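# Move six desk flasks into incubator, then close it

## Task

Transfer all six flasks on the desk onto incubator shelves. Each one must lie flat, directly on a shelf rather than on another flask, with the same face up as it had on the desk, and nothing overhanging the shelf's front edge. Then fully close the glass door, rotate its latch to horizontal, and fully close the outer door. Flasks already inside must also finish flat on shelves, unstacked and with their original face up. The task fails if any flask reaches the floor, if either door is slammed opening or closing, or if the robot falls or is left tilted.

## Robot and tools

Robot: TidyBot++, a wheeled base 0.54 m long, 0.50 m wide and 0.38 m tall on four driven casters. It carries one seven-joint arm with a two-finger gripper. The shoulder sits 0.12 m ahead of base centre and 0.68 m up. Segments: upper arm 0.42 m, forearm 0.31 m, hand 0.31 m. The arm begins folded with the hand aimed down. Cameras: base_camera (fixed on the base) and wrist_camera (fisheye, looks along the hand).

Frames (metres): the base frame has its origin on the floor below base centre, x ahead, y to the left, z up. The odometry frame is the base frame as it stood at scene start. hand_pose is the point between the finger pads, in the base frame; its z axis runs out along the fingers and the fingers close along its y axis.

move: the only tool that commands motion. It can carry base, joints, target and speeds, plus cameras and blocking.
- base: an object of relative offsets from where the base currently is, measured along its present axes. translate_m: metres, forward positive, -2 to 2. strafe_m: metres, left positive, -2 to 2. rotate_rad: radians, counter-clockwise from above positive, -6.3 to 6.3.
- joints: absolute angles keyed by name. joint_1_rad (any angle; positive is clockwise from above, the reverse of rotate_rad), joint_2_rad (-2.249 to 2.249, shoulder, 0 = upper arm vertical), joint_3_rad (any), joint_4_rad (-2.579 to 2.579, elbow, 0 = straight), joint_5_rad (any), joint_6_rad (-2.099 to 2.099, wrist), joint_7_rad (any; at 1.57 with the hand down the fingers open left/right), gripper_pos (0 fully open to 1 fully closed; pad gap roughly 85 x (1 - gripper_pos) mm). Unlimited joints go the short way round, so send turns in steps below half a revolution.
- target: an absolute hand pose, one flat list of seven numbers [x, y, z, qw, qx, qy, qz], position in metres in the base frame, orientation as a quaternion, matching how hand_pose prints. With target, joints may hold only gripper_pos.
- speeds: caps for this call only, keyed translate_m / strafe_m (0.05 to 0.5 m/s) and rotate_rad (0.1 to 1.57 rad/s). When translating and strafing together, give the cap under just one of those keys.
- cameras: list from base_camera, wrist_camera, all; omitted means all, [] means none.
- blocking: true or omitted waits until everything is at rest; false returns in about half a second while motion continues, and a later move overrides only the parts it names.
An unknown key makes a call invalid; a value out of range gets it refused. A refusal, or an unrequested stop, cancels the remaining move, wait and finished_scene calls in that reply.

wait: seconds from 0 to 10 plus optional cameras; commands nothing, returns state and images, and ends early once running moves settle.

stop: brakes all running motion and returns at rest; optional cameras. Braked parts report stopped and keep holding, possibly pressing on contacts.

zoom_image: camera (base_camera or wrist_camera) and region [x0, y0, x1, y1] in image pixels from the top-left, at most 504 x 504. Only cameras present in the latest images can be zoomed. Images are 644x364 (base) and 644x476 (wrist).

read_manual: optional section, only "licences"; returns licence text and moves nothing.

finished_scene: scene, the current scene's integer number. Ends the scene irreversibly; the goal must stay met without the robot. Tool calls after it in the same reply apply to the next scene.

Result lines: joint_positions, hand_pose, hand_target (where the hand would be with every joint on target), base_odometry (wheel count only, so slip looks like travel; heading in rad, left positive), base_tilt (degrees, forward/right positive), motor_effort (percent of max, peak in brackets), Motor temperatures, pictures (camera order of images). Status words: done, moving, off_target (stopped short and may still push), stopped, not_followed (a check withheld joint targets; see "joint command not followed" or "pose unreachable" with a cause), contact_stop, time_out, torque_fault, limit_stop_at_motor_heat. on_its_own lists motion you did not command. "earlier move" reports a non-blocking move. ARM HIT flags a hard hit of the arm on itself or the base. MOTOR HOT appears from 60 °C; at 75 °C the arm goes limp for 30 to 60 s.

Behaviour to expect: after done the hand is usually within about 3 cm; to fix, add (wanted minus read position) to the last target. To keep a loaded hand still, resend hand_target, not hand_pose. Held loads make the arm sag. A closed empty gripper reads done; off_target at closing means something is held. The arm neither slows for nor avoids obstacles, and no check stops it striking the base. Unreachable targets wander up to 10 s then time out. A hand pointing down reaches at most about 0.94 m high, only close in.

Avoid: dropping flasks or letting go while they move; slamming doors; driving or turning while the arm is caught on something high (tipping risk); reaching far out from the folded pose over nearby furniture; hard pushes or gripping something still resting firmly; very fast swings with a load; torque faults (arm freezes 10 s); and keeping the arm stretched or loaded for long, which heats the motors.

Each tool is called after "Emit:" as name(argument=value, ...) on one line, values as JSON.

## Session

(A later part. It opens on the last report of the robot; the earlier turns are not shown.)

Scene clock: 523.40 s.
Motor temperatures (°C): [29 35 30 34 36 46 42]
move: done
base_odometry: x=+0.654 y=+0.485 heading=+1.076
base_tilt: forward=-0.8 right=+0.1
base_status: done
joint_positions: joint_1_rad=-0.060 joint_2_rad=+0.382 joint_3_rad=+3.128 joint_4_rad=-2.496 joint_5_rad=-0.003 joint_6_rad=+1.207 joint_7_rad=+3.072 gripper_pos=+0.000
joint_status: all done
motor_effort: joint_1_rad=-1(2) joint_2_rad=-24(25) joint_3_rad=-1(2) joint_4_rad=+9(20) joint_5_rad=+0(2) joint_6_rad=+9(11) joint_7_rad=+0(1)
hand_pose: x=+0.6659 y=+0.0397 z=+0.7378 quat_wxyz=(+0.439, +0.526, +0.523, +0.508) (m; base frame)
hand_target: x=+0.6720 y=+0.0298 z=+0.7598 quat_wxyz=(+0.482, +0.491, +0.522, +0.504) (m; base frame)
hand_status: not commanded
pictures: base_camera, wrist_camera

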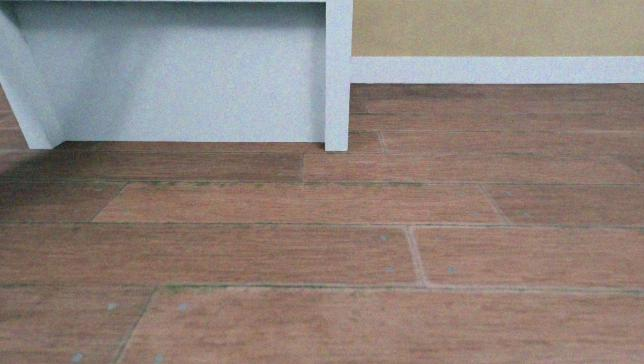

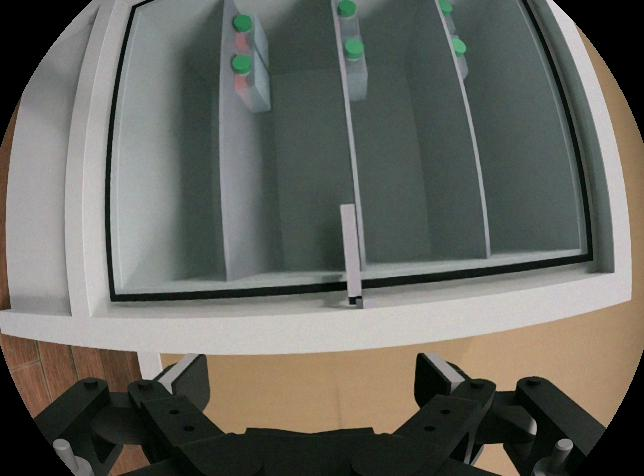

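Emit:
move(base={"translate_m": 0.1, "strafe_m": 0.035}, speeds={"translate_m": 0.15}, joints={"joint_6_rad": 1.335, "joint_7_rad": 3.22, "gripper_pos": 0.2}, cameras=["wrist_camera"])

Scene clock: 564.27 s.
Motor temperatures (°C): [29 36 30 34 36 46 42]
move: done
base_odometry: x=+0.670 y=+0.590 heading=+1.076
base_tilt: forward=-0.8 right=+0.1
base_status: done
joint_positions: joint_1_rad=-0.060 joint_2_rad=+0.384 joint_3_rad=+3.128 joint_4_rad=-2.495 joint_5_rad=-0.003 joint_6_rad=+1.278 joint_7_rad=+3.156 gripper_pos=+0.200
joint_status: all done
motor_effort: joint_1_rad=-2(3) joint_2_rad=-24(25) joint_3_rad=-1(2) joint_4_rad=+9(11) joint_5_rad=+0(1) joint_6_rad=+8(10) joint_7_rad=+1(1)
hand_pose: x=+0.6679 y=+0.0396 z=+0.7591 quat_wxyz=(+0.477, +0.487, +0.527, +0.507) (m; base frame)
hand_target: x=+0.6719 y=+0.0298 z=+0.7784 quat_wxyz=(+0.515, +0.459, +0.522, +0.501) (m; base frame)
hand_status: not commanded
pictures: wrist_camera

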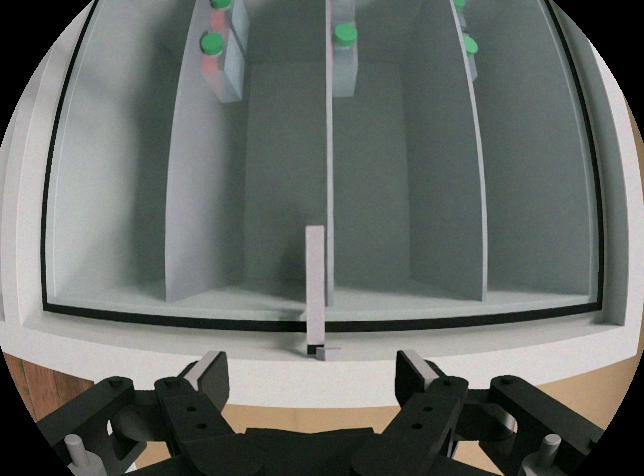

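Emit:
move(base={"translate_m": 0.12, "strafe_m": 0.006}, speeds={"translate_m": 0.1}, joints={"joint_6_rad": 1.35, "gripper_pos": 0.5}, cameras=["wrist_camera"])

Scene clock: 581.27 s.
Motor temperatures (°C): [29 36 30 34 36 46 42]
move: done
base_odometry: x=+0.722 y=+0.699 heading=+1.076
base_tilt: forward=-0.8 right=+0.2
base_status: done
joint_positions: joint_1_rad=-0.060 joint_2_rad=+0.385 joint_3_rad=+3.128 joint_4_rad=-2.494 joint_5_rad=-0.003 joint_6_rad=+1.291 joint_7_rad=+3.156 gripper_pos=+0.500
joint_status: all done
motor_effort: joint_1_rad=-1(3) joint_2_rad=-23(25) joint_3_rad=-1(2) joint_4_rad=+10(11) joint_5_rad=+0(1) joint_6_rad=+9(9) joint_7_rad=+0(1)
hand_pose: x=+0.6684 y=+0.0396 z=+0.7632 quat_wxyz=(+0.481, +0.484, +0.523, +0.511) (m; base frame)
hand_target: x=+0.6717 y=+0.0298 z=+0.7831 quat_wxyz=(+0.518, +0.455, +0.518, +0.505) (m; base frame)
hand_status: not commanded
pictures: wrist_camera

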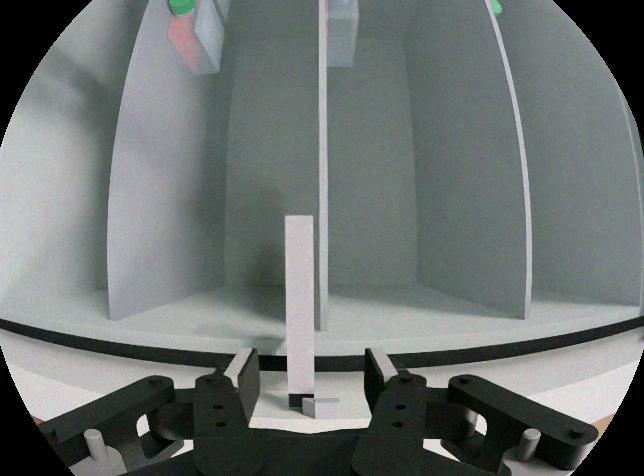

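Emit:
move(joints={"joint_6_rad": 1.275, "gripper_pos": 0.5}, cameras=["wrist_camera"])

Scene clock: 597.90 s.
Motor temperatures (°C): [29 36 30 34 36 46 42]
move: done
base_odometry: x=+0.722 y=+0.699 heading=+1.076
base_tilt: forward=-0.8 right=+0.1
base_status: not commanded
joint_positions: joint_1_rad=-0.060 joint_2_rad=+0.385 joint_3_rad=+3.128 joint_4_rad=-2.494 joint_5_rad=-0.003 joint_6_rad=+1.263 joint_7_rad=+3.156 gripper_pos=+0.500
joint_status: all done
motor_effort: joint_1_rad=-2(2) joint_2_rad=-23(25) joint_3_rad=-1(1) joint_4_rad=+9(10) joint_5_rad=+0(0) joint_6_rad=+9(10) joint_7_rad=+0(1)
hand_pose: x=+0.6682 y=+0.0396 z=+0.7546 quat_wxyz=(+0.474, +0.491, +0.530, +0.503) (m; base frame)
hand_target: x=+0.6720 y=+0.0298 z=+0.7597 quat_wxyz=(+0.500, +0.473, +0.538, +0.487) (m; base frame)
hand_status: not commanded
pictures: wrist_camera

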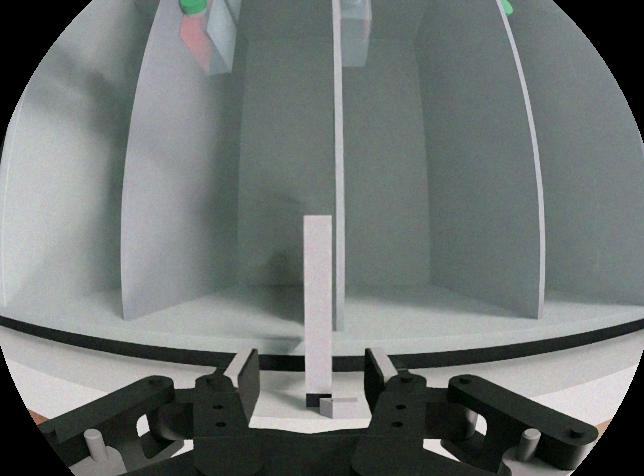

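Emit:
move(base={"translate_m": 0.058, "strafe_m": 0.003}, speeds={"translate_m": 0.06}, cameras=["wrist_camera"])

Scene clock: 612.50 s.
Motor temperatures (°C): [29 36 30 34 36 46 42]
move: done
base_odometry: x=+0.747 y=+0.751 heading=+1.077
base_tilt: forward=-0.8 right=+0.1
base_status: done
joint_positions: joint_1_rad=-0.060 joint_2_rad=+0.385 joint_3_rad=+3.128 joint_4_rad=-2.493 joint_5_rad=-0.003 joint_6_rad=+1.263 joint_7_rad=+3.156 gripper_pos=+0.500
joint_status: not commanded
motor_effort: joint_1_rad=-1(2) joint_2_rad=-23(25) joint_3_rad=-1(2) joint_4_rad=+9(11) joint_5_rad=+0(1) joint_6_rad=+8(9) joint_7_rad=+0(1)
hand_pose: x=+0.6683 y=+0.0397 z=+0.7545 quat_wxyz=(+0.474, +0.491, +0.530, +0.503) (m; base frame)
hand_target: x=+0.6720 y=+0.0298 z=+0.7597 quat_wxyz=(+0.500, +0.473, +0.538, +0.487) (m; base frame)
hand_status: not commanded
pictures: wrist_camera

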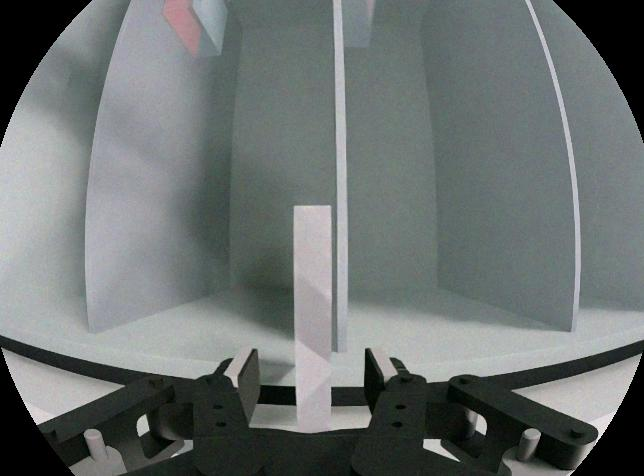

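Emit:
move(base={"translate_m": 0.004}, speeds={"translate_m": 0.05}, joints={"gripper_pos": 0.75}, cameras=["wrist_camera"])

Emit:
move(joints={"gripper_pos": 0.95}, cameras=["wrist_camera"])

Scene clock: 622.73 s.
Motor temperatures (°C): [29 36 30 33 36 46 42]
move: done
base_odometry: x=+0.749 y=+0.755 heading=+1.077
base_tilt: forward=-0.8 right=+0.1
base_status: done
joint_positions: joint_1_rad=-0.060 joint_2_rad=+0.385 joint_3_rad=+3.128 joint_4_rad=-2.493 joint_5_rad=-0.003 joint_6_rad=+1.263 joint_7_rad=+3.156 gripper_pos=+0.750
joint_status: all done
motor_effort: joint_1_rad=-1(2) joint_2_rad=-23(26) joint_3_rad=-1(1) joint_4_rad=+9(11) joint_5_rad=+0(1) joint_6_rad=+9(9) joint_7_rad=+1(1)
hand_pose: x=+0.6684 y=+0.0397 z=+0.7544 quat_wxyz=(+0.474, +0.491, +0.530, +0.503) (m; base frame)
hand_target: x=+0.6720 y=+0.0298 z=+0.7597 quat_wxyz=(+0.500, +0.473, +0.538, +0.487) (m; base frame)
hand_status: not commanded
pictures: wrist_camera

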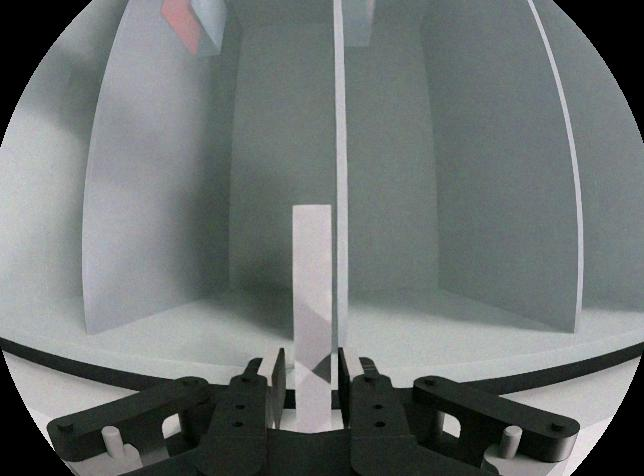

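Scene clock: 623.37 s.
Motor temperatures (°C): [29 36 30 33 36 46 42]
move: done
base_odometry: x=+0.749 y=+0.755 heading=+1.077
base_tilt: forward=-0.8 right=+0.1
base_status: not commanded
joint_positions: joint_1_rad=-0.060 joint_2_rad=+0.385 joint_3_rad=+3.128 joint_4_rad=-2.493 joint_5_rad=-0.003 joint_6_rad=+1.263 joint_7_rad=+3.156 gripper_pos=+0.950
joint_status: all done
motor_effort: joint_1_rad=-1(2) joint_2_rad=-23(24) joint_3_rad=-1(1) joint_4_rad=+9(10) joint_5_rad=+0(1) joint_6_rad=+9(9) joint_7_rad=+0(1)
hand_pose: x=+0.6684 y=+0.0397 z=+0.7544 quat_wxyz=(+0.474, +0.491, +0.530, +0.503) (m; base frame)
hand_target: x=+0.6720 y=+0.0298 z=+0.7597 quat_wxyz=(+0.500, +0.473, +0.538, +0.487) (m; base frame)
hand_status: not commanded
pictures: wrist_camera

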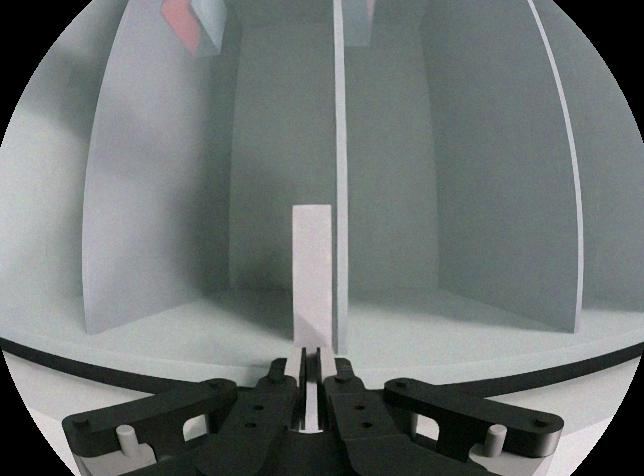

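Emit:
move(joints={"gripper_pos": 0.5}, cameras=[])

Emit:
move(base={"translate_m": 0.022, "strafe_m": 0.001}, speeds={"translate_m": 0.05}, cameras=["wrist_camera"])

Scene clock: 634.77 s.
Motor temperatures (°C): [29 36 30 33 36 46 42]
move: done
base_odometry: x=+0.749 y=+0.755 heading=+1.077
base_tilt: forward=-0.8 right=+0.1
base_status: not commanded
joint_positions: joint_1_rad=-0.060 joint_2_rad=+0.385 joint_3_rad=+3.128 joint_4_rad=-2.493 joint_5_rad=-0.003 joint_6_rad=+1.263 joint_7_rad=+3.156 gripper_pos=+0.500
joint_status: all done
motor_effort: joint_1_rad=+0(2) joint_2_rad=-23(24) joint_3_rad=-1(1) joint_4_rad=+9(10) joint_5_rad=+0(1) joint_6_rad=+9(9) joint_7_rad=+0(1)
hand_pose: x=+0.6684 y=+0.0397 z=+0.7544 quat_wxyz=(+0.474, +0.491, +0.530, +0.503) (m; base frame)
hand_target: x=+0.6720 y=+0.0298 z=+0.7597 quat_wxyz=(+0.500, +0.473, +0.538, +0.487) (m; base frame)
hand_status: not commanded
pictures: none
No camera images: "cameras" was empty.

Scene clock: 635.70 s.
Motor temperatures (°C): [29 36 30 33 36 46 42]
move: done
base_odometry: x=+0.758 y=+0.775 heading=+1.078
base_tilt: forward=-0.8 right=+0.1
base_status: done
joint_positions: joint_1_rad=-0.060 joint_2_rad=+0.386 joint_3_rad=+3.128 joint_4_rad=-2.493 joint_5_rad=-0.003 joint_6_rad=+1.263 joint_7_rad=+3.156 gripper_pos=+0.500
joint_status: not commanded
motor_effort: joint_1_rad=-1(2) joint_2_rad=-24(25) joint_3_rad=-1(2) joint_4_rad=+9(11) joint_5_rad=+0(1) joint_6_rad=+9(9) joint_7_rad=+0(1)
hand_pose: x=+0.6685 y=+0.0397 z=+0.7543 quat_wxyz=(+0.474, +0.491, +0.530, +0.503) (m; base frame)
hand_target: x=+0.6720 y=+0.0298 z=+0.7597 quat_wxyz=(+0.500, +0.473, +0.538, +0.487) (m; base frame)
hand_status: not commanded
pictures: wrist_camera

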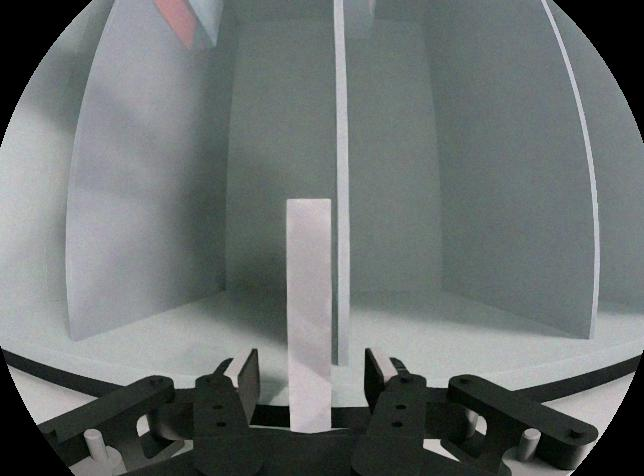

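Emit:
move(base={"translate_m": 0.007}, speeds={"translate_m": 0.05}, joints={"gripper_pos": 0.95}, cameras=["wrist_camera"])

Scene clock: 642.80 s.
Motor temperatures (°C): [29 36 30 33 36 46 42]
move: off_target
base_odometry: x=+0.761 y=+0.781 heading=+1.078
base_tilt: forward=-0.8 right=+0.1
base_status: done
joint_positions: joint_1_rad=-0.060 joint_2_rad=+0.387 joint_3_rad=+3.128 joint_4_rad=-2.493 joint_5_rad=-0.003 joint_6_rad=+1.263 joint_7_rad=+3.156 gripper_pos=+0.844
joint_status: gripper_pos off_target (ended at +0.844, target +0.950)
motor_effort: joint_1_rad=-2(2) joint_2_rad=-23(26) joint_3_rad=-1(1) joint_4_rad=+9(14) joint_5_rad=+0(1) joint_6_rad=+8(10) joint_7_rad=+0(1)
hand_pose: x=+0.6685 y=+0.0397 z=+0.7537 quat_wxyz=(+0.473, +0.491, +0.531, +0.503) (m; base frame)
hand_target: x=+0.6720 y=+0.0298 z=+0.7597 quat_wxyz=(+0.500, +0.473, +0.538, +0.487) (m; base frame)
hand_status: not commanded
pictures: wrist_camera

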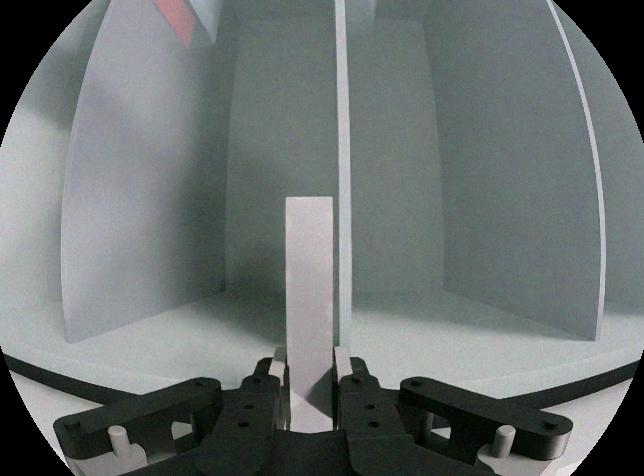

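Emit:
move(joints={"gripper_pos": 0.65}, cameras=[])

Emit:
move(base={"strafe_m": 0.007}, speeds={"strafe_m": 0.05}, cameras=[])

Emit:
move(joints={"gripper_pos": 0.95}, cameras=["wrist_camera"])

Emit:
move(joints={"joint_7_rad": 2.85}, cameras=["wrist_camera"])

Scene clock: 674.23 s.
Motor temperatures (°C): [29 36 30 33 36 46 42]
move: done
base_odometry: x=+0.761 y=+0.781 heading=+1.078
base_tilt: forward=-0.8 right=+0.1
base_status: not commanded
joint_positions: joint_1_rad=-0.060 joint_2_rad=+0.387 joint_3_rad=+3.128 joint_4_rad=-2.492 joint_5_rad=-0.003 joint_6_rad=+1.263 joint_7_rad=+3.156 gripper_pos=+0.650
joint_status: all done
motor_effort: joint_1_rad=-1(2) joint_2_rad=-24(24) joint_3_rad=+0(1) joint_4_rad=+9(10) joint_5_rad=+0(0) joint_6_rad=+9(9) joint_7_rad=+0(1)
hand_pose: x=+0.6687 y=+0.0397 z=+0.7539 quat_wxyz=(+0.473, +0.491, +0.531, +0.503) (m; base frame)
hand_target: x=+0.6720 y=+0.0298 z=+0.7597 quat_wxyz=(+0.500, +0.473, +0.538, +0.487) (m; base frame)
hand_status: not commanded
pictures: none
No camera images: "cameras" was empty.

Scene clock: 674.80 s.
Motor temperatures (°C): [29 36 30 33 36 46 42]
move: done
base_odometry: x=+0.755 y=+0.785 heading=+1.078
base_tilt: forward=-0.8 right=+0.1
base_status: done
joint_positions: joint_1_rad=-0.059 joint_2_rad=+0.387 joint_3_rad=+3.128 joint_4_rad=-2.492 joint_5_rad=-0.003 joint_6_rad=+1.263 joint_7_rad=+3.156 gripper_pos=+0.650
joint_status: not commanded
motor_effort: joint_1_rad=-1(3) joint_2_rad=-24(24) joint_3_rad=-1(3) joint_4_rad=+9(10) joint_5_rad=+0(1) joint_6_rad=+9(9) joint_7_rad=+1(1)
hand_pose: x=+0.6687 y=+0.0392 z=+0.7539 quat_wxyz=(+0.474, +0.491, +0.530, +0.503) (m; base frame)
hand_target: x=+0.6720 y=+0.0298 z=+0.7597 quat_wxyz=(+0.500, +0.473, +0.538, +0.487) (m; base frame)
hand_status: not commanded
pictures: none
No camera images: "cameras" was empty.

Scene clock: 675.50 s.
Motor temperatures (°C): [29 36 30 33 36 46 42]
move: off_target
base_odometry: x=+0.755 y=+0.785 heading=+1.078
base_tilt: forward=-0.8 right=+0.1
base_status: not commanded
joint_positions: joint_1_rad=-0.059 joint_2_rad=+0.387 joint_3_rad=+3.128 joint_4_rad=-2.493 joint_5_rad=-0.003 joint_6_rad=+1.263 joint_7_rad=+3.156 gripper_pos=+0.844
joint_status: gripper_pos off_target (ended at +0.844, target +0.950)
motor_effort: joint_1_rad=-1(1) joint_2_rad=-22(24) joint_3_rad=-1(1) joint_4_rad=+10(13) joint_5_rad=+0(1) joint_6_rad=+8(9) joint_7_rad=+1(1)
hand_pose: x=+0.6685 y=+0.0392 z=+0.7536 quat_wxyz=(+0.474, +0.491, +0.531, +0.503) (m; base frame)
hand_target: x=+0.6720 y=+0.0298 z=+0.7597 quat_wxyz=(+0.500, +0.473, +0.538, +0.487) (m; base frame)
hand_status: not commanded
pictures: wrist_camera

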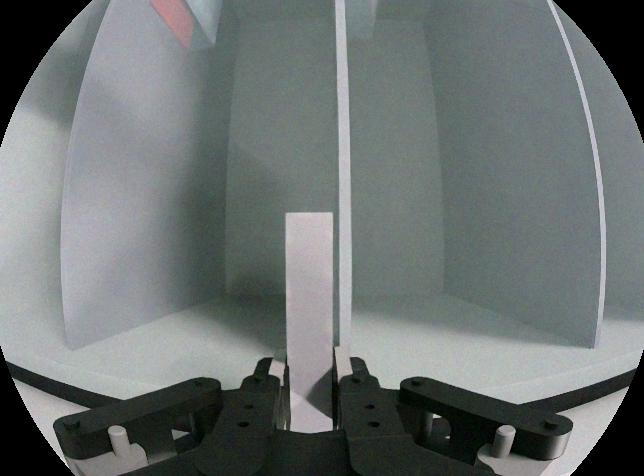

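Scene clock: 676.27 s.
Motor temperatures (°C): [29 36 30 33 36 46 42]
move: done
base_odometry: x=+0.755 y=+0.785 heading=+1.078
base_tilt: forward=-0.8 right=+0.1
base_status: not commanded
joint_positions: joint_1_rad=-0.059 joint_2_rad=+0.388 joint_3_rad=+3.128 joint_4_rad=-2.493 joint_5_rad=-0.003 joint_6_rad=+1.263 joint_7_rad=+2.898 gripper_pos=+0.844
joint_status: all done
motor_effort: joint_1_rad=-1(2) joint_2_rad=-25(26) joint_3_rad=-1(1) joint_4_rad=+10(12) joint_5_rad=+0(1) joint_6_rad=+9(10) joint_7_rad=-1(2)
hand_pose: x=+0.6686 y=+0.0392 z=+0.7527 quat_wxyz=(+0.405, +0.556, +0.463, +0.559) (m; base frame)
hand_target: x=+0.6720 y=+0.0298 z=+0.7597 quat_wxyz=(+0.402, +0.564, +0.442, +0.570) (m; base frame)
hand_status: not commanded
pictures: wrist_camera

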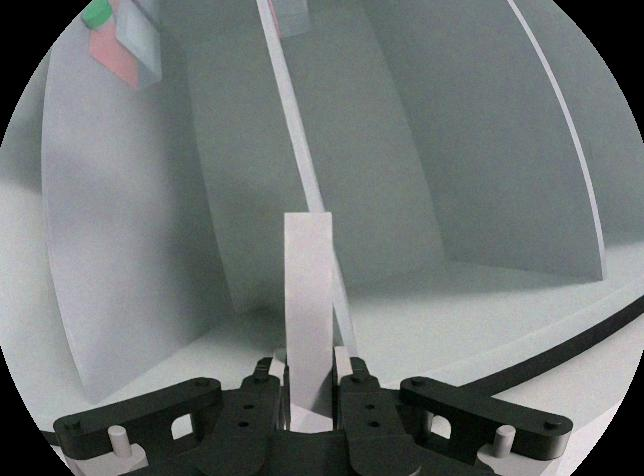

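Emit:
move(joints={"joint_7_rad": 2.35}, cameras=["wrist_camera"])

Emit:
move(joints={"joint_7_rad": 1.9}, cameras=[])

Emit:
move(joints={"joint_7_rad": 1.56}, cameras=["wrist_camera"])

Scene clock: 682.43 s.
Motor temperatures (°C): [29 36 30 33 36 46 42]
move: done
base_odometry: x=+0.755 y=+0.785 heading=+1.078
base_tilt: forward=-0.8 right=+0.1
base_status: not commanded
joint_positions: joint_1_rad=-0.059 joint_2_rad=+0.392 joint_3_rad=+3.128 joint_4_rad=-2.493 joint_5_rad=-0.003 joint_6_rad=+1.263 joint_7_rad=+2.431 gripper_pos=+0.844
joint_status: all done
motor_effort: joint_1_rad=+1(2) joint_2_rad=-27(27) joint_3_rad=+0(1) joint_4_rad=+9(11) joint_5_rad=-1(1) joint_6_rad=+9(10) joint_7_rad=+0(2)
hand_pose: x=+0.6688 y=+0.0392 z=+0.7509 quat_wxyz=(+0.264, +0.649, +0.323, +0.636) (m; base frame)
hand_target: x=+0.6720 y=+0.0298 z=+0.7597 quat_wxyz=(+0.248, +0.656, +0.289, +0.652) (m; base frame)
hand_status: not commanded
pictures: wrist_camera

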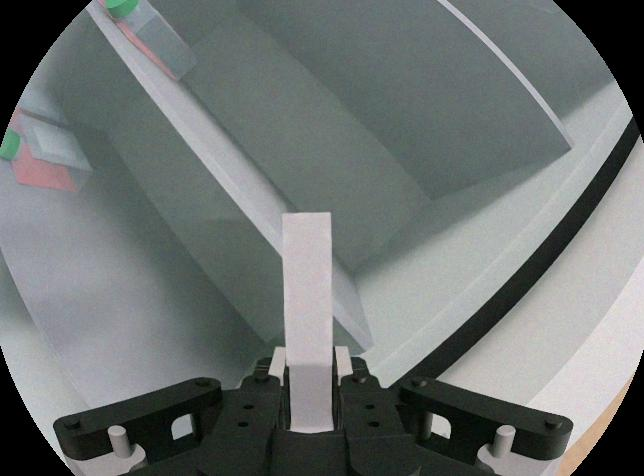

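Scene clock: 683.63 s.
Motor temperatures (°C): [29 36 30 33 36 46 42]
move: done
base_odometry: x=+0.755 y=+0.785 heading=+1.078
base_tilt: forward=-0.8 right=+0.1
base_status: not commanded
joint_positions: joint_1_rad=-0.061 joint_2_rad=+0.394 joint_3_rad=+3.128 joint_4_rad=-2.493 joint_5_rad=-0.003 joint_6_rad=+1.263 joint_7_rad=+1.977 gripper_pos=+0.844
joint_status: all done
motor_effort: joint_1_rad=+4(5) joint_2_rad=-28(28) joint_3_rad=+4(4) joint_4_rad=+10(10) joint_5_rad=-3(3) joint_6_rad=+11(11) joint_7_rad=+0(2)
hand_pose: x=+0.6689 y=+0.0405 z=+0.7497 quat_wxyz=(+0.113, +0.706, +0.169, +0.679) (m; base frame)
hand_target: x=+0.6720 y=+0.0298 z=+0.7597 quat_wxyz=(+0.096, +0.704, +0.135, +0.691) (m; base frame)
hand_status: not commanded
pictures: none
No camera images: "cameras" was empty.

Scene clock: 684.73 s.
Motor temperatures (°C): [29 36 30 33 36 46 42]
move: done
base_odometry: x=+0.755 y=+0.785 heading=+1.078
base_tilt: forward=-0.8 right=+0.1
base_status: not commanded
joint_positions: joint_1_rad=-0.063 joint_2_rad=+0.395 joint_3_rad=+3.128 joint_4_rad=-2.493 joint_5_rad=-0.002 joint_6_rad=+1.263 joint_7_rad=+1.631 gripper_pos=+0.844
joint_status: all done
motor_effort: joint_1_rad=+5(5) joint_2_rad=-28(28) joint_3_rad=+4(5) joint_4_rad=+11(12) joint_5_rad=-5(5) joint_6_rad=+11(12) joint_7_rad=+1(1)
hand_pose: x=+0.6688 y=+0.0420 z=+0.7493 quat_wxyz=(-0.007, +0.724, +0.047, +0.688) (m; base frame)
hand_target: x=+0.6720 y=+0.0298 z=+0.7597 quat_wxyz=(-0.022, +0.717, +0.014, +0.697) (m; base frame)
hand_status: not commanded
pictures: wrist_camera

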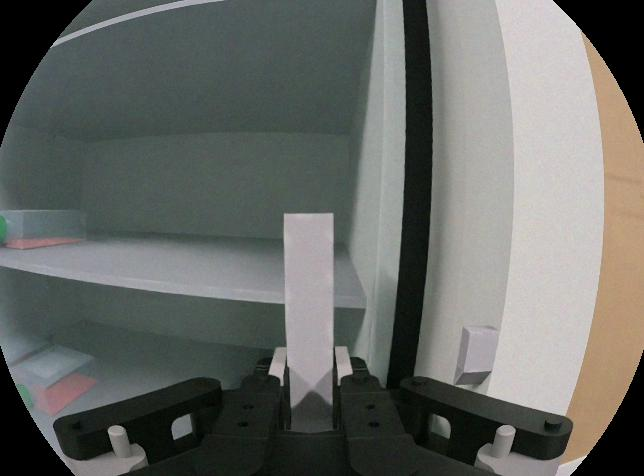

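Emit:
move(base={"translate_m": -0.0364, "strafe_m": 0.0496, "rotate_rad": -0.0698}, speeds={"translate_m": 0.08, "rotate_rad": 0.1}, cameras=["wrist_camera"])

Scene clock: 748.23 s.
Motor temperatures (°C): [29 37 30 33 36 46 42]
move: done
base_odometry: x=+0.694 y=+0.776 heading=+1.007
base_tilt: forward=-0.8 right=+0.1
base_status: done
joint_positions: joint_1_rad=-0.062 joint_2_rad=+0.395 joint_3_rad=+3.130 joint_4_rad=-2.493 joint_5_rad=-0.001 joint_6_rad=+1.263 joint_7_rad=+1.631 gripper_pos=+0.844
joint_status: not commanded
motor_effort: joint_1_rad=+1(7) joint_2_rad=-25(28) joint_3_rad=+1(6) joint_4_rad=+10(13) joint_5_rad=-2(6) joint_6_rad=+10(12) joint_7_rad=+1(1)
hand_pose: x=+0.6688 y=+0.0407 z=+0.7490 quat_wxyz=(-0.006, +0.725, +0.046, +0.688) (m; base frame)
hand_target: x=+0.6720 y=+0.0298 z=+0.7597 quat_wxyz=(-0.022, +0.717, +0.014, +0.697) (m; base frame)
hand_status: not commanded
pictures: wrist_camera

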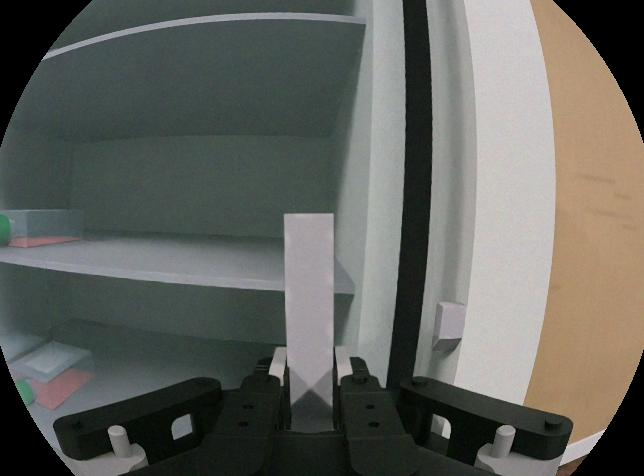

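Emit:
move(base={"translate_m": -0.0727, "strafe_m": 0.0991, "rotate_rad": -0.1396}, speeds={"translate_m": 0.08, "rotate_rad": 0.1}, cameras=["wrist_camera"])

Emit:
move(base={"translate_m": -0.0727, "strafe_m": 0.0991, "rotate_rad": -0.1396}, speeds={"translate_m": 0.08, "rotate_rad": 0.1}, cameras=["wrist_camera"])

Scene clock: 759.00 s.
Motor temperatures (°C): [29 37 30 33 36 46 42]
move: done
base_odometry: x=+0.571 y=+0.768 heading=+0.867
base_tilt: forward=-0.8 right=+0.1
base_status: done
joint_positions: joint_1_rad=-0.062 joint_2_rad=+0.395 joint_3_rad=+3.130 joint_4_rad=-2.493 joint_5_rad=+0.004 joint_6_rad=+1.263 joint_7_rad=+1.631 gripper_pos=+0.844
joint_status: not commanded
motor_effort: joint_1_rad=-1(7) joint_2_rad=-25(27) joint_3_rad=-1(6) joint_4_rad=+9(12) joint_5_rad=+0(6) joint_6_rad=+9(10) joint_7_rad=+1(1)
hand_pose: x=+0.6689 y=+0.0421 z=+0.7489 quat_wxyz=(-0.007, +0.724, +0.048, +0.688) (m; base frame)
hand_target: x=+0.6720 y=+0.0298 z=+0.7597 quat_wxyz=(-0.022, +0.717, +0.014, +0.697) (m; base frame)
hand_status: not commanded
pictures: wrist_camera

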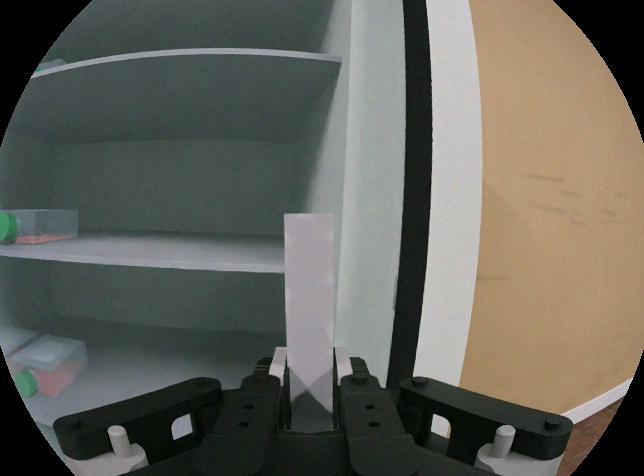

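Scene clock: 761.07 s.
Motor temperatures (°C): [29 37 30 33 36 46 42]
move: done
base_odometry: x=+0.449 y=+0.776 heading=+0.726
base_tilt: forward=-0.8 right=+0.1
base_status: done
joint_positions: joint_1_rad=-0.061 joint_2_rad=+0.396 joint_3_rad=+3.131 joint_4_rad=-2.493 joint_5_rad=+0.006 joint_6_rad=+1.263 joint_7_rad=+1.631 gripper_pos=+0.844
joint_status: not commanded
motor_effort: joint_1_rad=-1(7) joint_2_rad=-25(28) joint_3_rad=-1(6) joint_4_rad=+10(12) joint_5_rad=+0(7) joint_6_rad=+9(11) joint_7_rad=+0(2)
hand_pose: x=+0.6691 y=+0.0420 z=+0.7489 quat_wxyz=(-0.007, +0.724, +0.049, +0.688) (m; base frame)
hand_target: x=+0.6720 y=+0.0298 z=+0.7597 quat_wxyz=(-0.022, +0.717, +0.014, +0.697) (m; base frame)
hand_status: not commanded
pictures: wrist_camera

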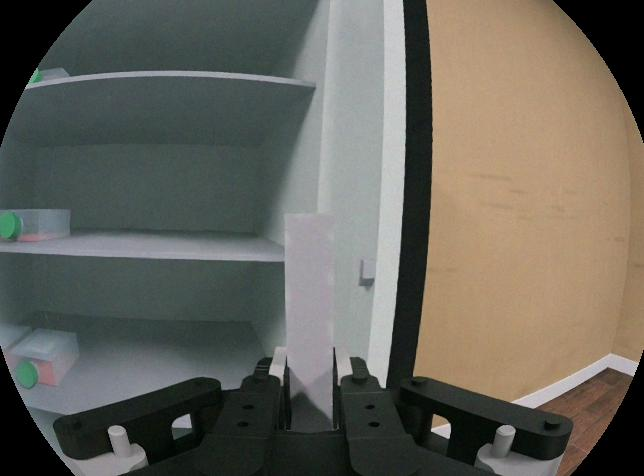

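Emit:
move(base={"translate_m": -0.0887, "strafe_m": 0.1253, "rotate_rad": -0.1745}, speeds={"translate_m": 0.09, "rotate_rad": 0.1}, cameras=["wrist_camera"])

Emit:
move(joints={"gripper_pos": 0.5}, cameras=["wrist_camera"])

Scene clock: 780.53 s.
Motor temperatures (°C): [29 37 30 33 36 46 42]
move: done
base_odometry: x=+0.299 y=+0.811 heading=+0.551
base_tilt: forward=-0.8 right=+0.1
base_status: done
joint_positions: joint_1_rad=-0.059 joint_2_rad=+0.396 joint_3_rad=+3.131 joint_4_rad=-2.492 joint_5_rad=+0.009 joint_6_rad=+1.263 joint_7_rad=+1.631 gripper_pos=+0.844
joint_status: not commanded
motor_effort: joint_1_rad=-1(5) joint_2_rad=-25(27) joint_3_rad=-1(5) joint_4_rad=+10(12) joint_5_rad=+0(6) joint_6_rad=+10(10) joint_7_rad=+0(1)
hand_pose: x=+0.6691 y=+0.0422 z=+0.7489 quat_wxyz=(-0.007, +0.724, +0.050, +0.688) (m; base frame)
hand_target: x=+0.6720 y=+0.0298 z=+0.7597 quat_wxyz=(-0.022, +0.717, +0.014, +0.697) (m; base frame)
hand_status: not commanded
pictures: wrist_camera

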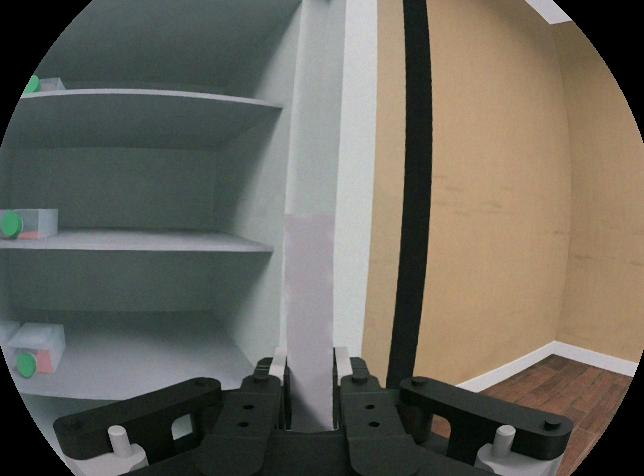

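Scene clock: 781.33 s.
Motor temperatures (°C): [29 37 30 33 36 46 42]
move: done
base_odometry: x=+0.299 y=+0.811 heading=+0.551
base_tilt: forward=-0.8 right=+0.1
base_status: not commanded
joint_positions: joint_1_rad=-0.059 joint_2_rad=+0.396 joint_3_rad=+3.131 joint_4_rad=-2.492 joint_5_rad=+0.009 joint_6_rad=+1.263 joint_7_rad=+1.631 gripper_pos=+0.500
joint_status: all done
motor_effort: joint_1_rad=+0(2) joint_2_rad=-23(25) joint_3_rad=-1(1) joint_4_rad=+9(10) joint_5_rad=+0(1) joint_6_rad=+9(10) joint_7_rad=+1(1)
hand_pose: x=+0.6691 y=+0.0422 z=+0.7489 quat_wxyz=(-0.007, +0.724, +0.050, +0.688) (m; base frame)
hand_target: x=+0.6720 y=+0.0298 z=+0.7597 quat_wxyz=(-0.022, +0.717, +0.014, +0.697) (m; base frame)
hand_status: not commanded
pictures: wrist_camera

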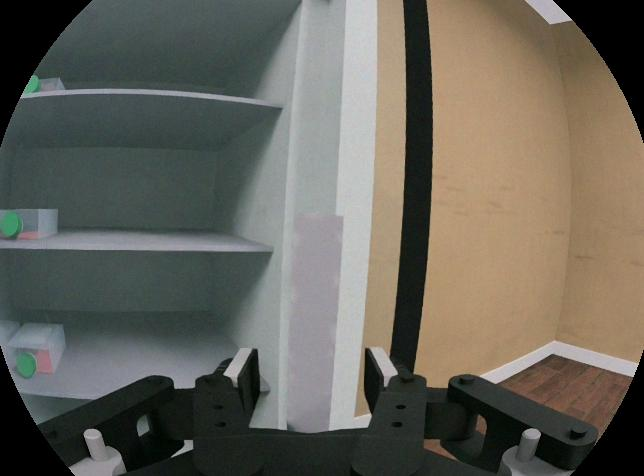

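Emit:
move(base={"translate_m": -0.13, "strafe_m": -0.008}, speeds={"translate_m": 0.15}, cameras=["wrist_camera"])

Scene clock: 852.50 s.
Motor temperatures (°C): [29 37 30 33 36 45 42]
move: done
base_odometry: x=+0.192 y=+0.736 heading=+0.552
base_tilt: forward=-0.8 right=+0.1
base_status: done
joint_positions: joint_1_rad=-0.059 joint_2_rad=+0.394 joint_3_rad=+3.131 joint_4_rad=-2.491 joint_5_rad=+0.009 joint_6_rad=+1.263 joint_7_rad=+1.631 gripper_pos=+0.500
joint_status: not commanded
motor_effort: joint_1_rad=-1(3) joint_2_rad=-23(27) joint_3_rad=-1(2) joint_4_rad=+9(11) joint_5_rad=+0(1) joint_6_rad=+9(9) joint_7_rad=+0(1)
hand_pose: x=+0.6693 y=+0.0422 z=+0.7501 quat_wxyz=(-0.007, +0.723, +0.050, +0.689) (m; base frame)
hand_target: x=+0.6720 y=+0.0298 z=+0.7597 quat_wxyz=(-0.022, +0.717, +0.014, +0.697) (m; base frame)
hand_status: not commanded
pictures: wrist_camera

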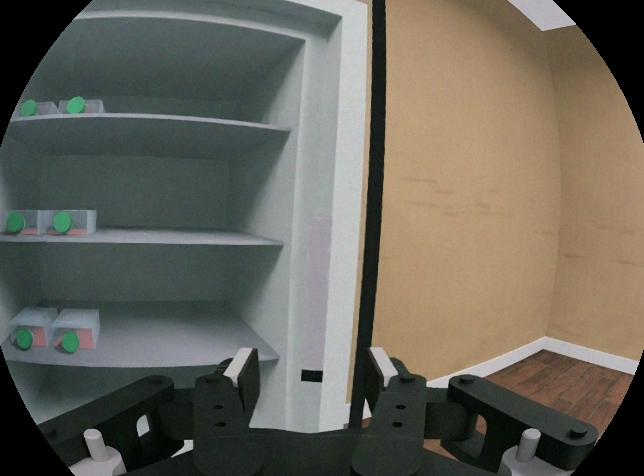

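Emit:
move(base={"translate_m": 0.0646, "strafe_m": -0.703}, speeds={"strafe_m": 0.4}, joints={"gripper_pos": 1.0}, cameras=["wrist_camera"])

Emit:
move(base={"rotate_rad": 1.525}, speeds={"rotate_rad": 0.8}, joints={"joint_7_rad": 0.0}, cameras=["wrist_camera"])

Scene clock: 877.77 s.
Motor temperatures (°C): [29 37 30 33 36 45 42]
move: done
base_odometry: x=+0.615 y=+0.171 heading=+0.551
base_tilt: forward=-0.8 right=+0.2
base_status: done
joint_positions: joint_1_rad=-0.055 joint_2_rad=+0.394 joint_3_rad=+3.131 joint_4_rad=-2.491 joint_5_rad=+0.009 joint_6_rad=+1.263 joint_7_rad=+1.631 gripper_pos=+0.999
joint_status: all done
motor_effort: joint_1_rad=-1(3) joint_2_rad=-24(24) joint_3_rad=-1(2) joint_4_rad=+10(10) joint_5_rad=+0(1) joint_6_rad=+9(9) joint_7_rad=+1(1)
hand_pose: x=+0.6695 y=+0.0398 z=+0.7501 quat_wxyz=(-0.005, +0.724, +0.048, +0.689) (m; base frame)
hand_target: x=+0.6720 y=+0.0298 z=+0.7597 quat_wxyz=(-0.022, +0.717, +0.014, +0.697) (m; base frame)
hand_status: not commanded
pictures: wrist_camera

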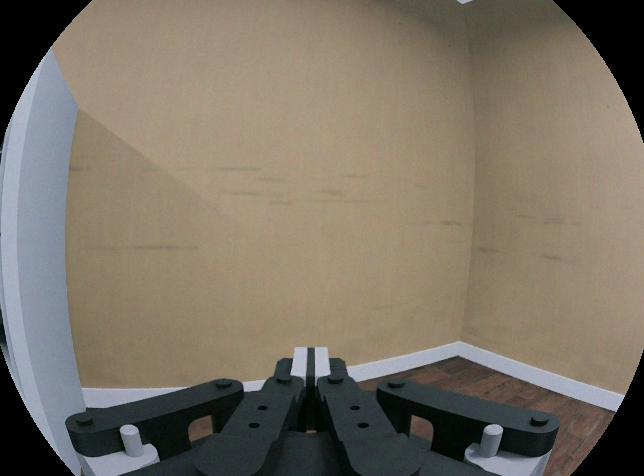

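Scene clock: 880.47 s.
Motor temperatures (°C): [29 37 30 33 36 45 42]
move: done
base_odometry: x=+0.615 y=+0.171 heading=+2.076
base_tilt: forward=-0.8 right=+0.1
base_status: done
joint_positions: joint_1_rad=-0.053 joint_2_rad=+0.394 joint_3_rad=+3.131 joint_4_rad=-2.491 joint_5_rad=+0.009 joint_6_rad=+1.263 joint_7_rad=+0.076 gripper_pos=+0.999
joint_status: all done
motor_effort: joint_1_rad=-1(3) joint_2_rad=-24(25) joint_3_rad=-1(2) joint_4_rad=+9(10) joint_5_rad=+0(1) joint_6_rad=+8(9) joint_7_rad=+1(2)
hand_pose: x=+0.6696 y=+0.0387 z=+0.7502 quat_wxyz=(-0.486, +0.549, -0.474, +0.487) (m; base frame)
hand_target: x=+0.6720 y=+0.0298 z=+0.7597 quat_wxyz=(-0.506, +0.519, -0.494, +0.480) (m; base frame)
hand_status: not commanded
pictures: wrist_camera

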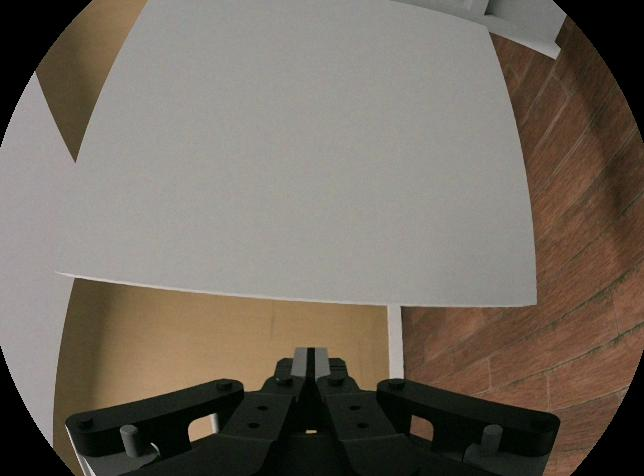

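Emit:
move(base={"translate_m": -0.063, "strafe_m": -0.822}, speeds={"strafe_m": 0.4}, cameras=["wrist_camera", "base_camera"])

Scene clock: 897.90 s.
Motor temperatures (°C): [29 37 30 33 36 45 42]
move: done
base_odometry: x=+1.366 y=+0.514 heading=+2.077
base_tilt: forward=-0.8 right=+0.2
base_status: done
joint_positions: joint_1_rad=-0.053 joint_2_rad=+0.394 joint_3_rad=+3.131 joint_4_rad=-2.491 joint_5_rad=+0.009 joint_6_rad=+1.263 joint_7_rad=+0.076 gripper_pos=+0.999
joint_status: not commanded
motor_effort: joint_1_rad=-1(3) joint_2_rad=-24(24) joint_3_rad=+0(2) joint_4_rad=+9(10) joint_5_rad=+0(1) joint_6_rad=+9(9) joint_7_rad=+0(1)
hand_pose: x=+0.6696 y=+0.0385 z=+0.7502 quat_wxyz=(-0.486, +0.549, -0.474, +0.487) (m; base frame)
hand_target: x=+0.6720 y=+0.0298 z=+0.7597 quat_wxyz=(-0.506, +0.519, -0.494, +0.480) (m; base frame)
hand_status: not commanded
pictures: base_camera, wrist_camera

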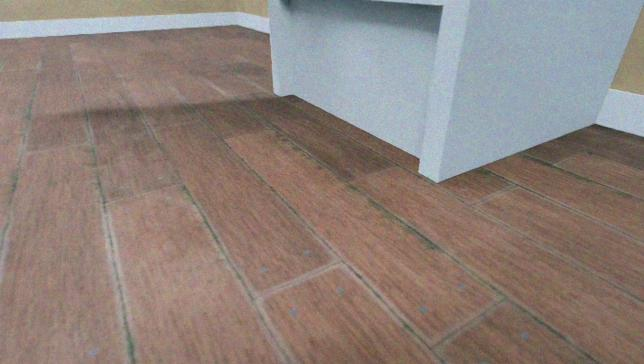

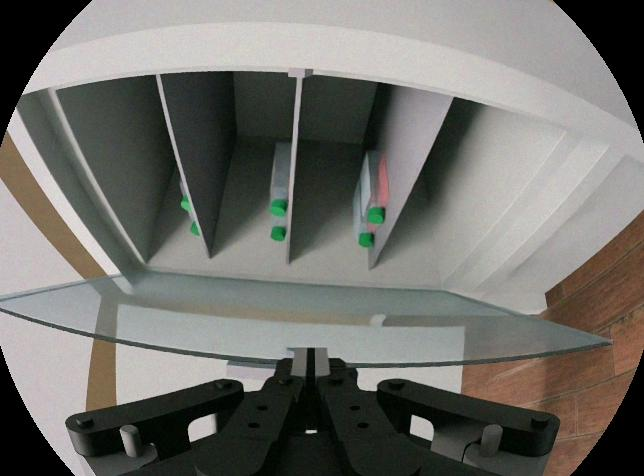

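Emit:
move(base={"translate_m": 0.17, "strafe_m": 0.0085}, speeds={"translate_m": 0.15}, cameras=["wrist_camera"])

Scene clock: 911.07 s.
Motor temperatures (°C): [29 37 30 33 36 45 42]
move: done
base_odometry: x=+1.276 y=+0.658 heading=+2.076
base_tilt: forward=-0.8 right=+0.1
base_status: done
joint_positions: joint_1_rad=-0.053 joint_2_rad=+0.393 joint_3_rad=+3.131 joint_4_rad=-2.491 joint_5_rad=+0.009 joint_6_rad=+1.263 joint_7_rad=+0.076 gripper_pos=+0.999
joint_status: not commanded
motor_effort: joint_1_rad=-1(2) joint_2_rad=-24(26) joint_3_rad=+0(1) joint_4_rad=+9(10) joint_5_rad=+0(1) joint_6_rad=+9(10) joint_7_rad=+1(2)
hand_pose: x=+0.6697 y=+0.0385 z=+0.7511 quat_wxyz=(-0.487, +0.548, -0.473, +0.488) (m; base frame)
hand_target: x=+0.6720 y=+0.0298 z=+0.7597 quat_wxyz=(-0.506, +0.519, -0.494, +0.480) (m; base frame)
hand_status: not commanded
pictures: wrist_camera

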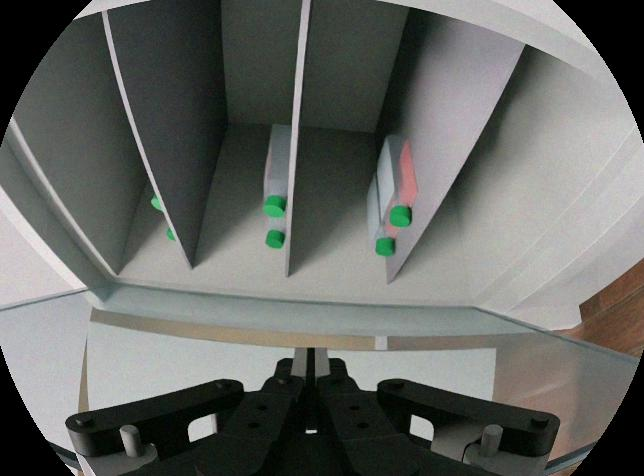

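Emit:
move(base={"translate_m": 0.0167, "strafe_m": 0.1141}, speeds={"strafe_m": 0.06}, cameras=["wrist_camera"])

Emit:
move(base={"translate_m": 0.0107, "strafe_m": 0.0864}, speeds={"strafe_m": 0.06}, cameras=["wrist_camera"])

Scene clock: 932.57 s.
Motor temperatures (°C): [29 37 30 33 36 45 42]
move: done
base_odometry: x=+1.168 y=+0.618 heading=+2.076
base_tilt: forward=-0.8 right=+0.1
base_status: done
joint_positions: joint_1_rad=-0.052 joint_2_rad=+0.393 joint_3_rad=+3.131 joint_4_rad=-2.491 joint_5_rad=+0.009 joint_6_rad=+1.263 joint_7_rad=+0.075 gripper_pos=+0.999
joint_status: not commanded
motor_effort: joint_1_rad=-2(4) joint_2_rad=-24(24) joint_3_rad=-1(3) joint_4_rad=+9(10) joint_5_rad=+0(2) joint_6_rad=+9(9) joint_7_rad=+1(1)
hand_pose: x=+0.6697 y=+0.0381 z=+0.7511 quat_wxyz=(-0.487, +0.548, -0.474, +0.488) (m; base frame)
hand_target: x=+0.6720 y=+0.0298 z=+0.7597 quat_wxyz=(-0.506, +0.519, -0.494, +0.480) (m; base frame)
hand_status: not commanded
pictures: wrist_camera

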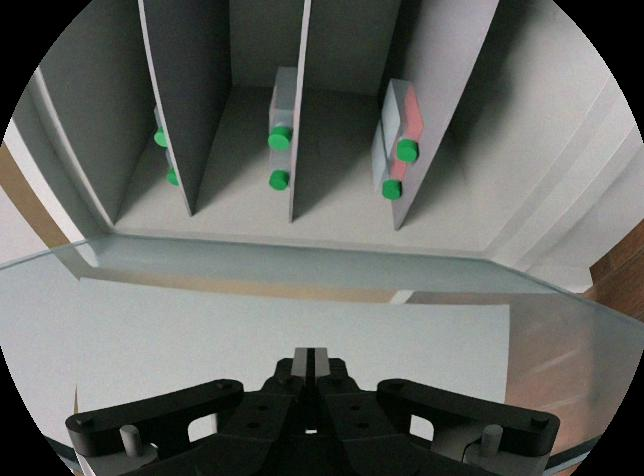

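Scene clock: 934.53 s.
Motor temperatures (°C): [29 37 30 33 36 45 42]
move: done
base_odometry: x=+1.087 y=+0.586 heading=+2.076
base_tilt: forward=-0.8 right=+0.1
base_status: done
joint_positions: joint_1_rad=-0.052 joint_2_rad=+0.393 joint_3_rad=+3.132 joint_4_rad=-2.491 joint_5_rad=+0.008 joint_6_rad=+1.263 joint_7_rad=+0.075 gripper_pos=+0.999
joint_status: not commanded
motor_effort: joint_1_rad=-1(5) joint_2_rad=-24(25) joint_3_rad=-1(4) joint_4_rad=+10(11) joint_5_rad=+0(3) joint_6_rad=+9(10) joint_7_rad=+1(1)
hand_pose: x=+0.6698 y=+0.0372 z=+0.7511 quat_wxyz=(-0.486, +0.547, -0.475, +0.488) (m; base frame)
hand_target: x=+0.6720 y=+0.0298 z=+0.7597 quat_wxyz=(-0.506, +0.519, -0.494, +0.480) (m; base frame)
hand_status: not commanded
pictures: wrist_camera

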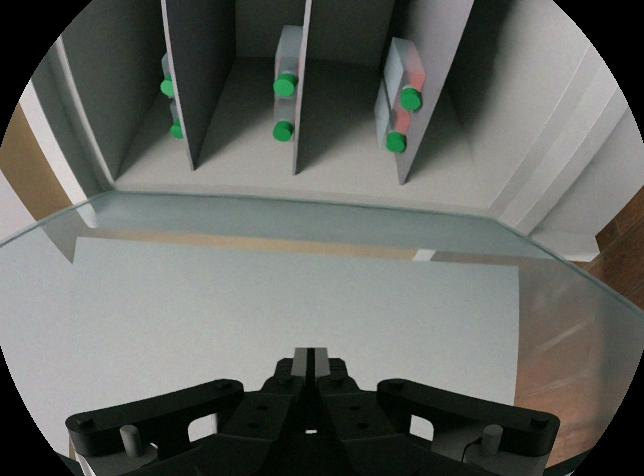

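Emit:
move(base={"translate_m": 0.026, "strafe_m": 0.0839}, speeds={"strafe_m": 0.06}, cameras=["wrist_camera"])

Emit:
move(base={"translate_m": 0.0393, "strafe_m": 0.0774}, speeds={"strafe_m": 0.06}, cameras=["wrist_camera"])

Emit:
move(base={"translate_m": 0.0527, "strafe_m": 0.0698}, speeds={"strafe_m": 0.06}, cameras=["wrist_camera"])

Scene clock: 945.33 s.
Motor temperatures (°C): [29 37 30 33 36 45 42]
move: done
base_odometry: x=+1.001 y=+0.567 heading=+2.076
base_tilt: forward=-0.8 right=+0.1
base_status: done
joint_positions: joint_1_rad=-0.051 joint_2_rad=+0.393 joint_3_rad=+3.132 joint_4_rad=-2.491 joint_5_rad=+0.008 joint_6_rad=+1.263 joint_7_rad=+0.075 gripper_pos=+0.999
joint_status: not commanded
motor_effort: joint_1_rad=-1(4) joint_2_rad=-23(26) joint_3_rad=-1(3) joint_4_rad=+9(10) joint_5_rad=+0(3) joint_6_rad=+9(9) joint_7_rad=+1(2)
hand_pose: x=+0.6698 y=+0.0364 z=+0.7511 quat_wxyz=(-0.486, +0.547, -0.475, +0.489) (m; base frame)
hand_target: x=+0.6720 y=+0.0298 z=+0.7597 quat_wxyz=(-0.506, +0.519, -0.494, +0.480) (m; base frame)
hand_status: not commanded
pictures: wrist_camera

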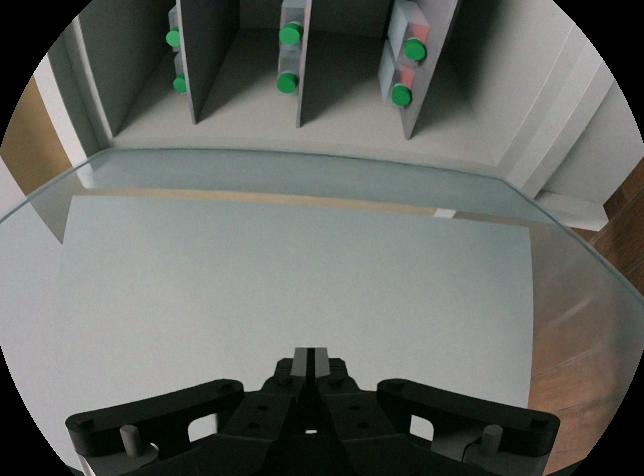

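Scene clock: 947.30 s.
Motor temperatures (°C): [29 37 30 33 36 45 42]
move: done
base_odometry: x=+0.914 y=+0.564 heading=+2.076
base_tilt: forward=-0.8 right=+0.1
base_status: done
joint_positions: joint_1_rad=-0.051 joint_2_rad=+0.393 joint_3_rad=+3.133 joint_4_rad=-2.491 joint_5_rad=+0.007 joint_6_rad=+1.263 joint_7_rad=+0.075 gripper_pos=+0.999
joint_status: not commanded
motor_effort: joint_1_rad=-1(5) joint_2_rad=-24(24) joint_3_rad=+0(4) joint_4_rad=+9(11) joint_5_rad=+0(3) joint_6_rad=+9(9) joint_7_rad=+0(2)
hand_pose: x=+0.6698 y=+0.0357 z=+0.7511 quat_wxyz=(-0.486, +0.547, -0.475, +0.489) (m; base frame)
hand_target: x=+0.6720 y=+0.0298 z=+0.7597 quat_wxyz=(-0.506, +0.519, -0.494, +0.480) (m; base frame)
hand_status: not commanded
pictures: wrist_camera

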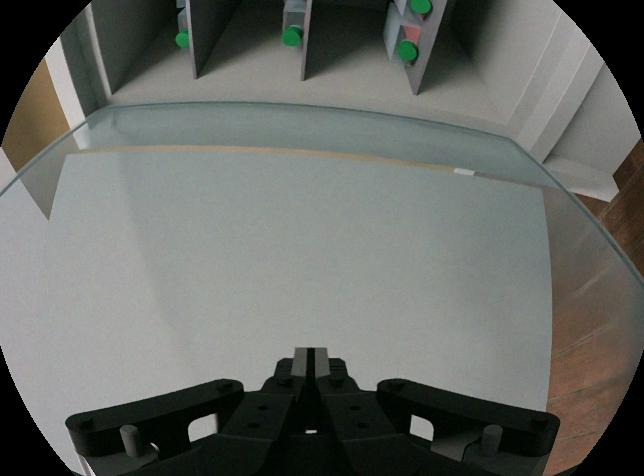

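Scene clock: 949.27 s.
Motor temperatures (°C): [29 37 30 33 36 45 42]
move: done
base_odometry: x=+0.827 y=+0.576 heading=+2.077
base_tilt: forward=-0.8 right=+0.1
base_status: done
joint_positions: joint_1_rad=-0.051 joint_2_rad=+0.392 joint_3_rad=+3.133 joint_4_rad=-2.491 joint_5_rad=+0.007 joint_6_rad=+1.263 joint_7_rad=+0.075 gripper_pos=+0.999
joint_status: not commanded
motor_effort: joint_1_rad=-1(3) joint_2_rad=-24(25) joint_3_rad=-1(3) joint_4_rad=+9(11) joint_5_rad=+0(2) joint_6_rad=+9(9) joint_7_rad=+1(1)
hand_pose: x=+0.6698 y=+0.0353 z=+0.7511 quat_wxyz=(-0.485, +0.547, -0.476, +0.489) (m; base frame)
hand_target: x=+0.6720 y=+0.0298 z=+0.7597 quat_wxyz=(-0.506, +0.519, -0.494, +0.480) (m; base frame)
hand_status: not commanded
pictures: wrist_camera

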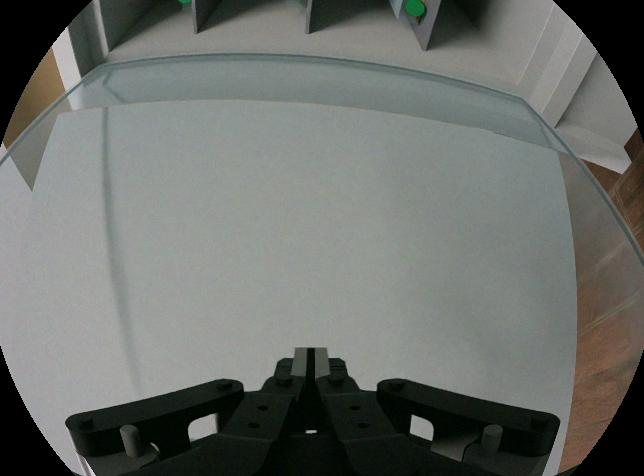

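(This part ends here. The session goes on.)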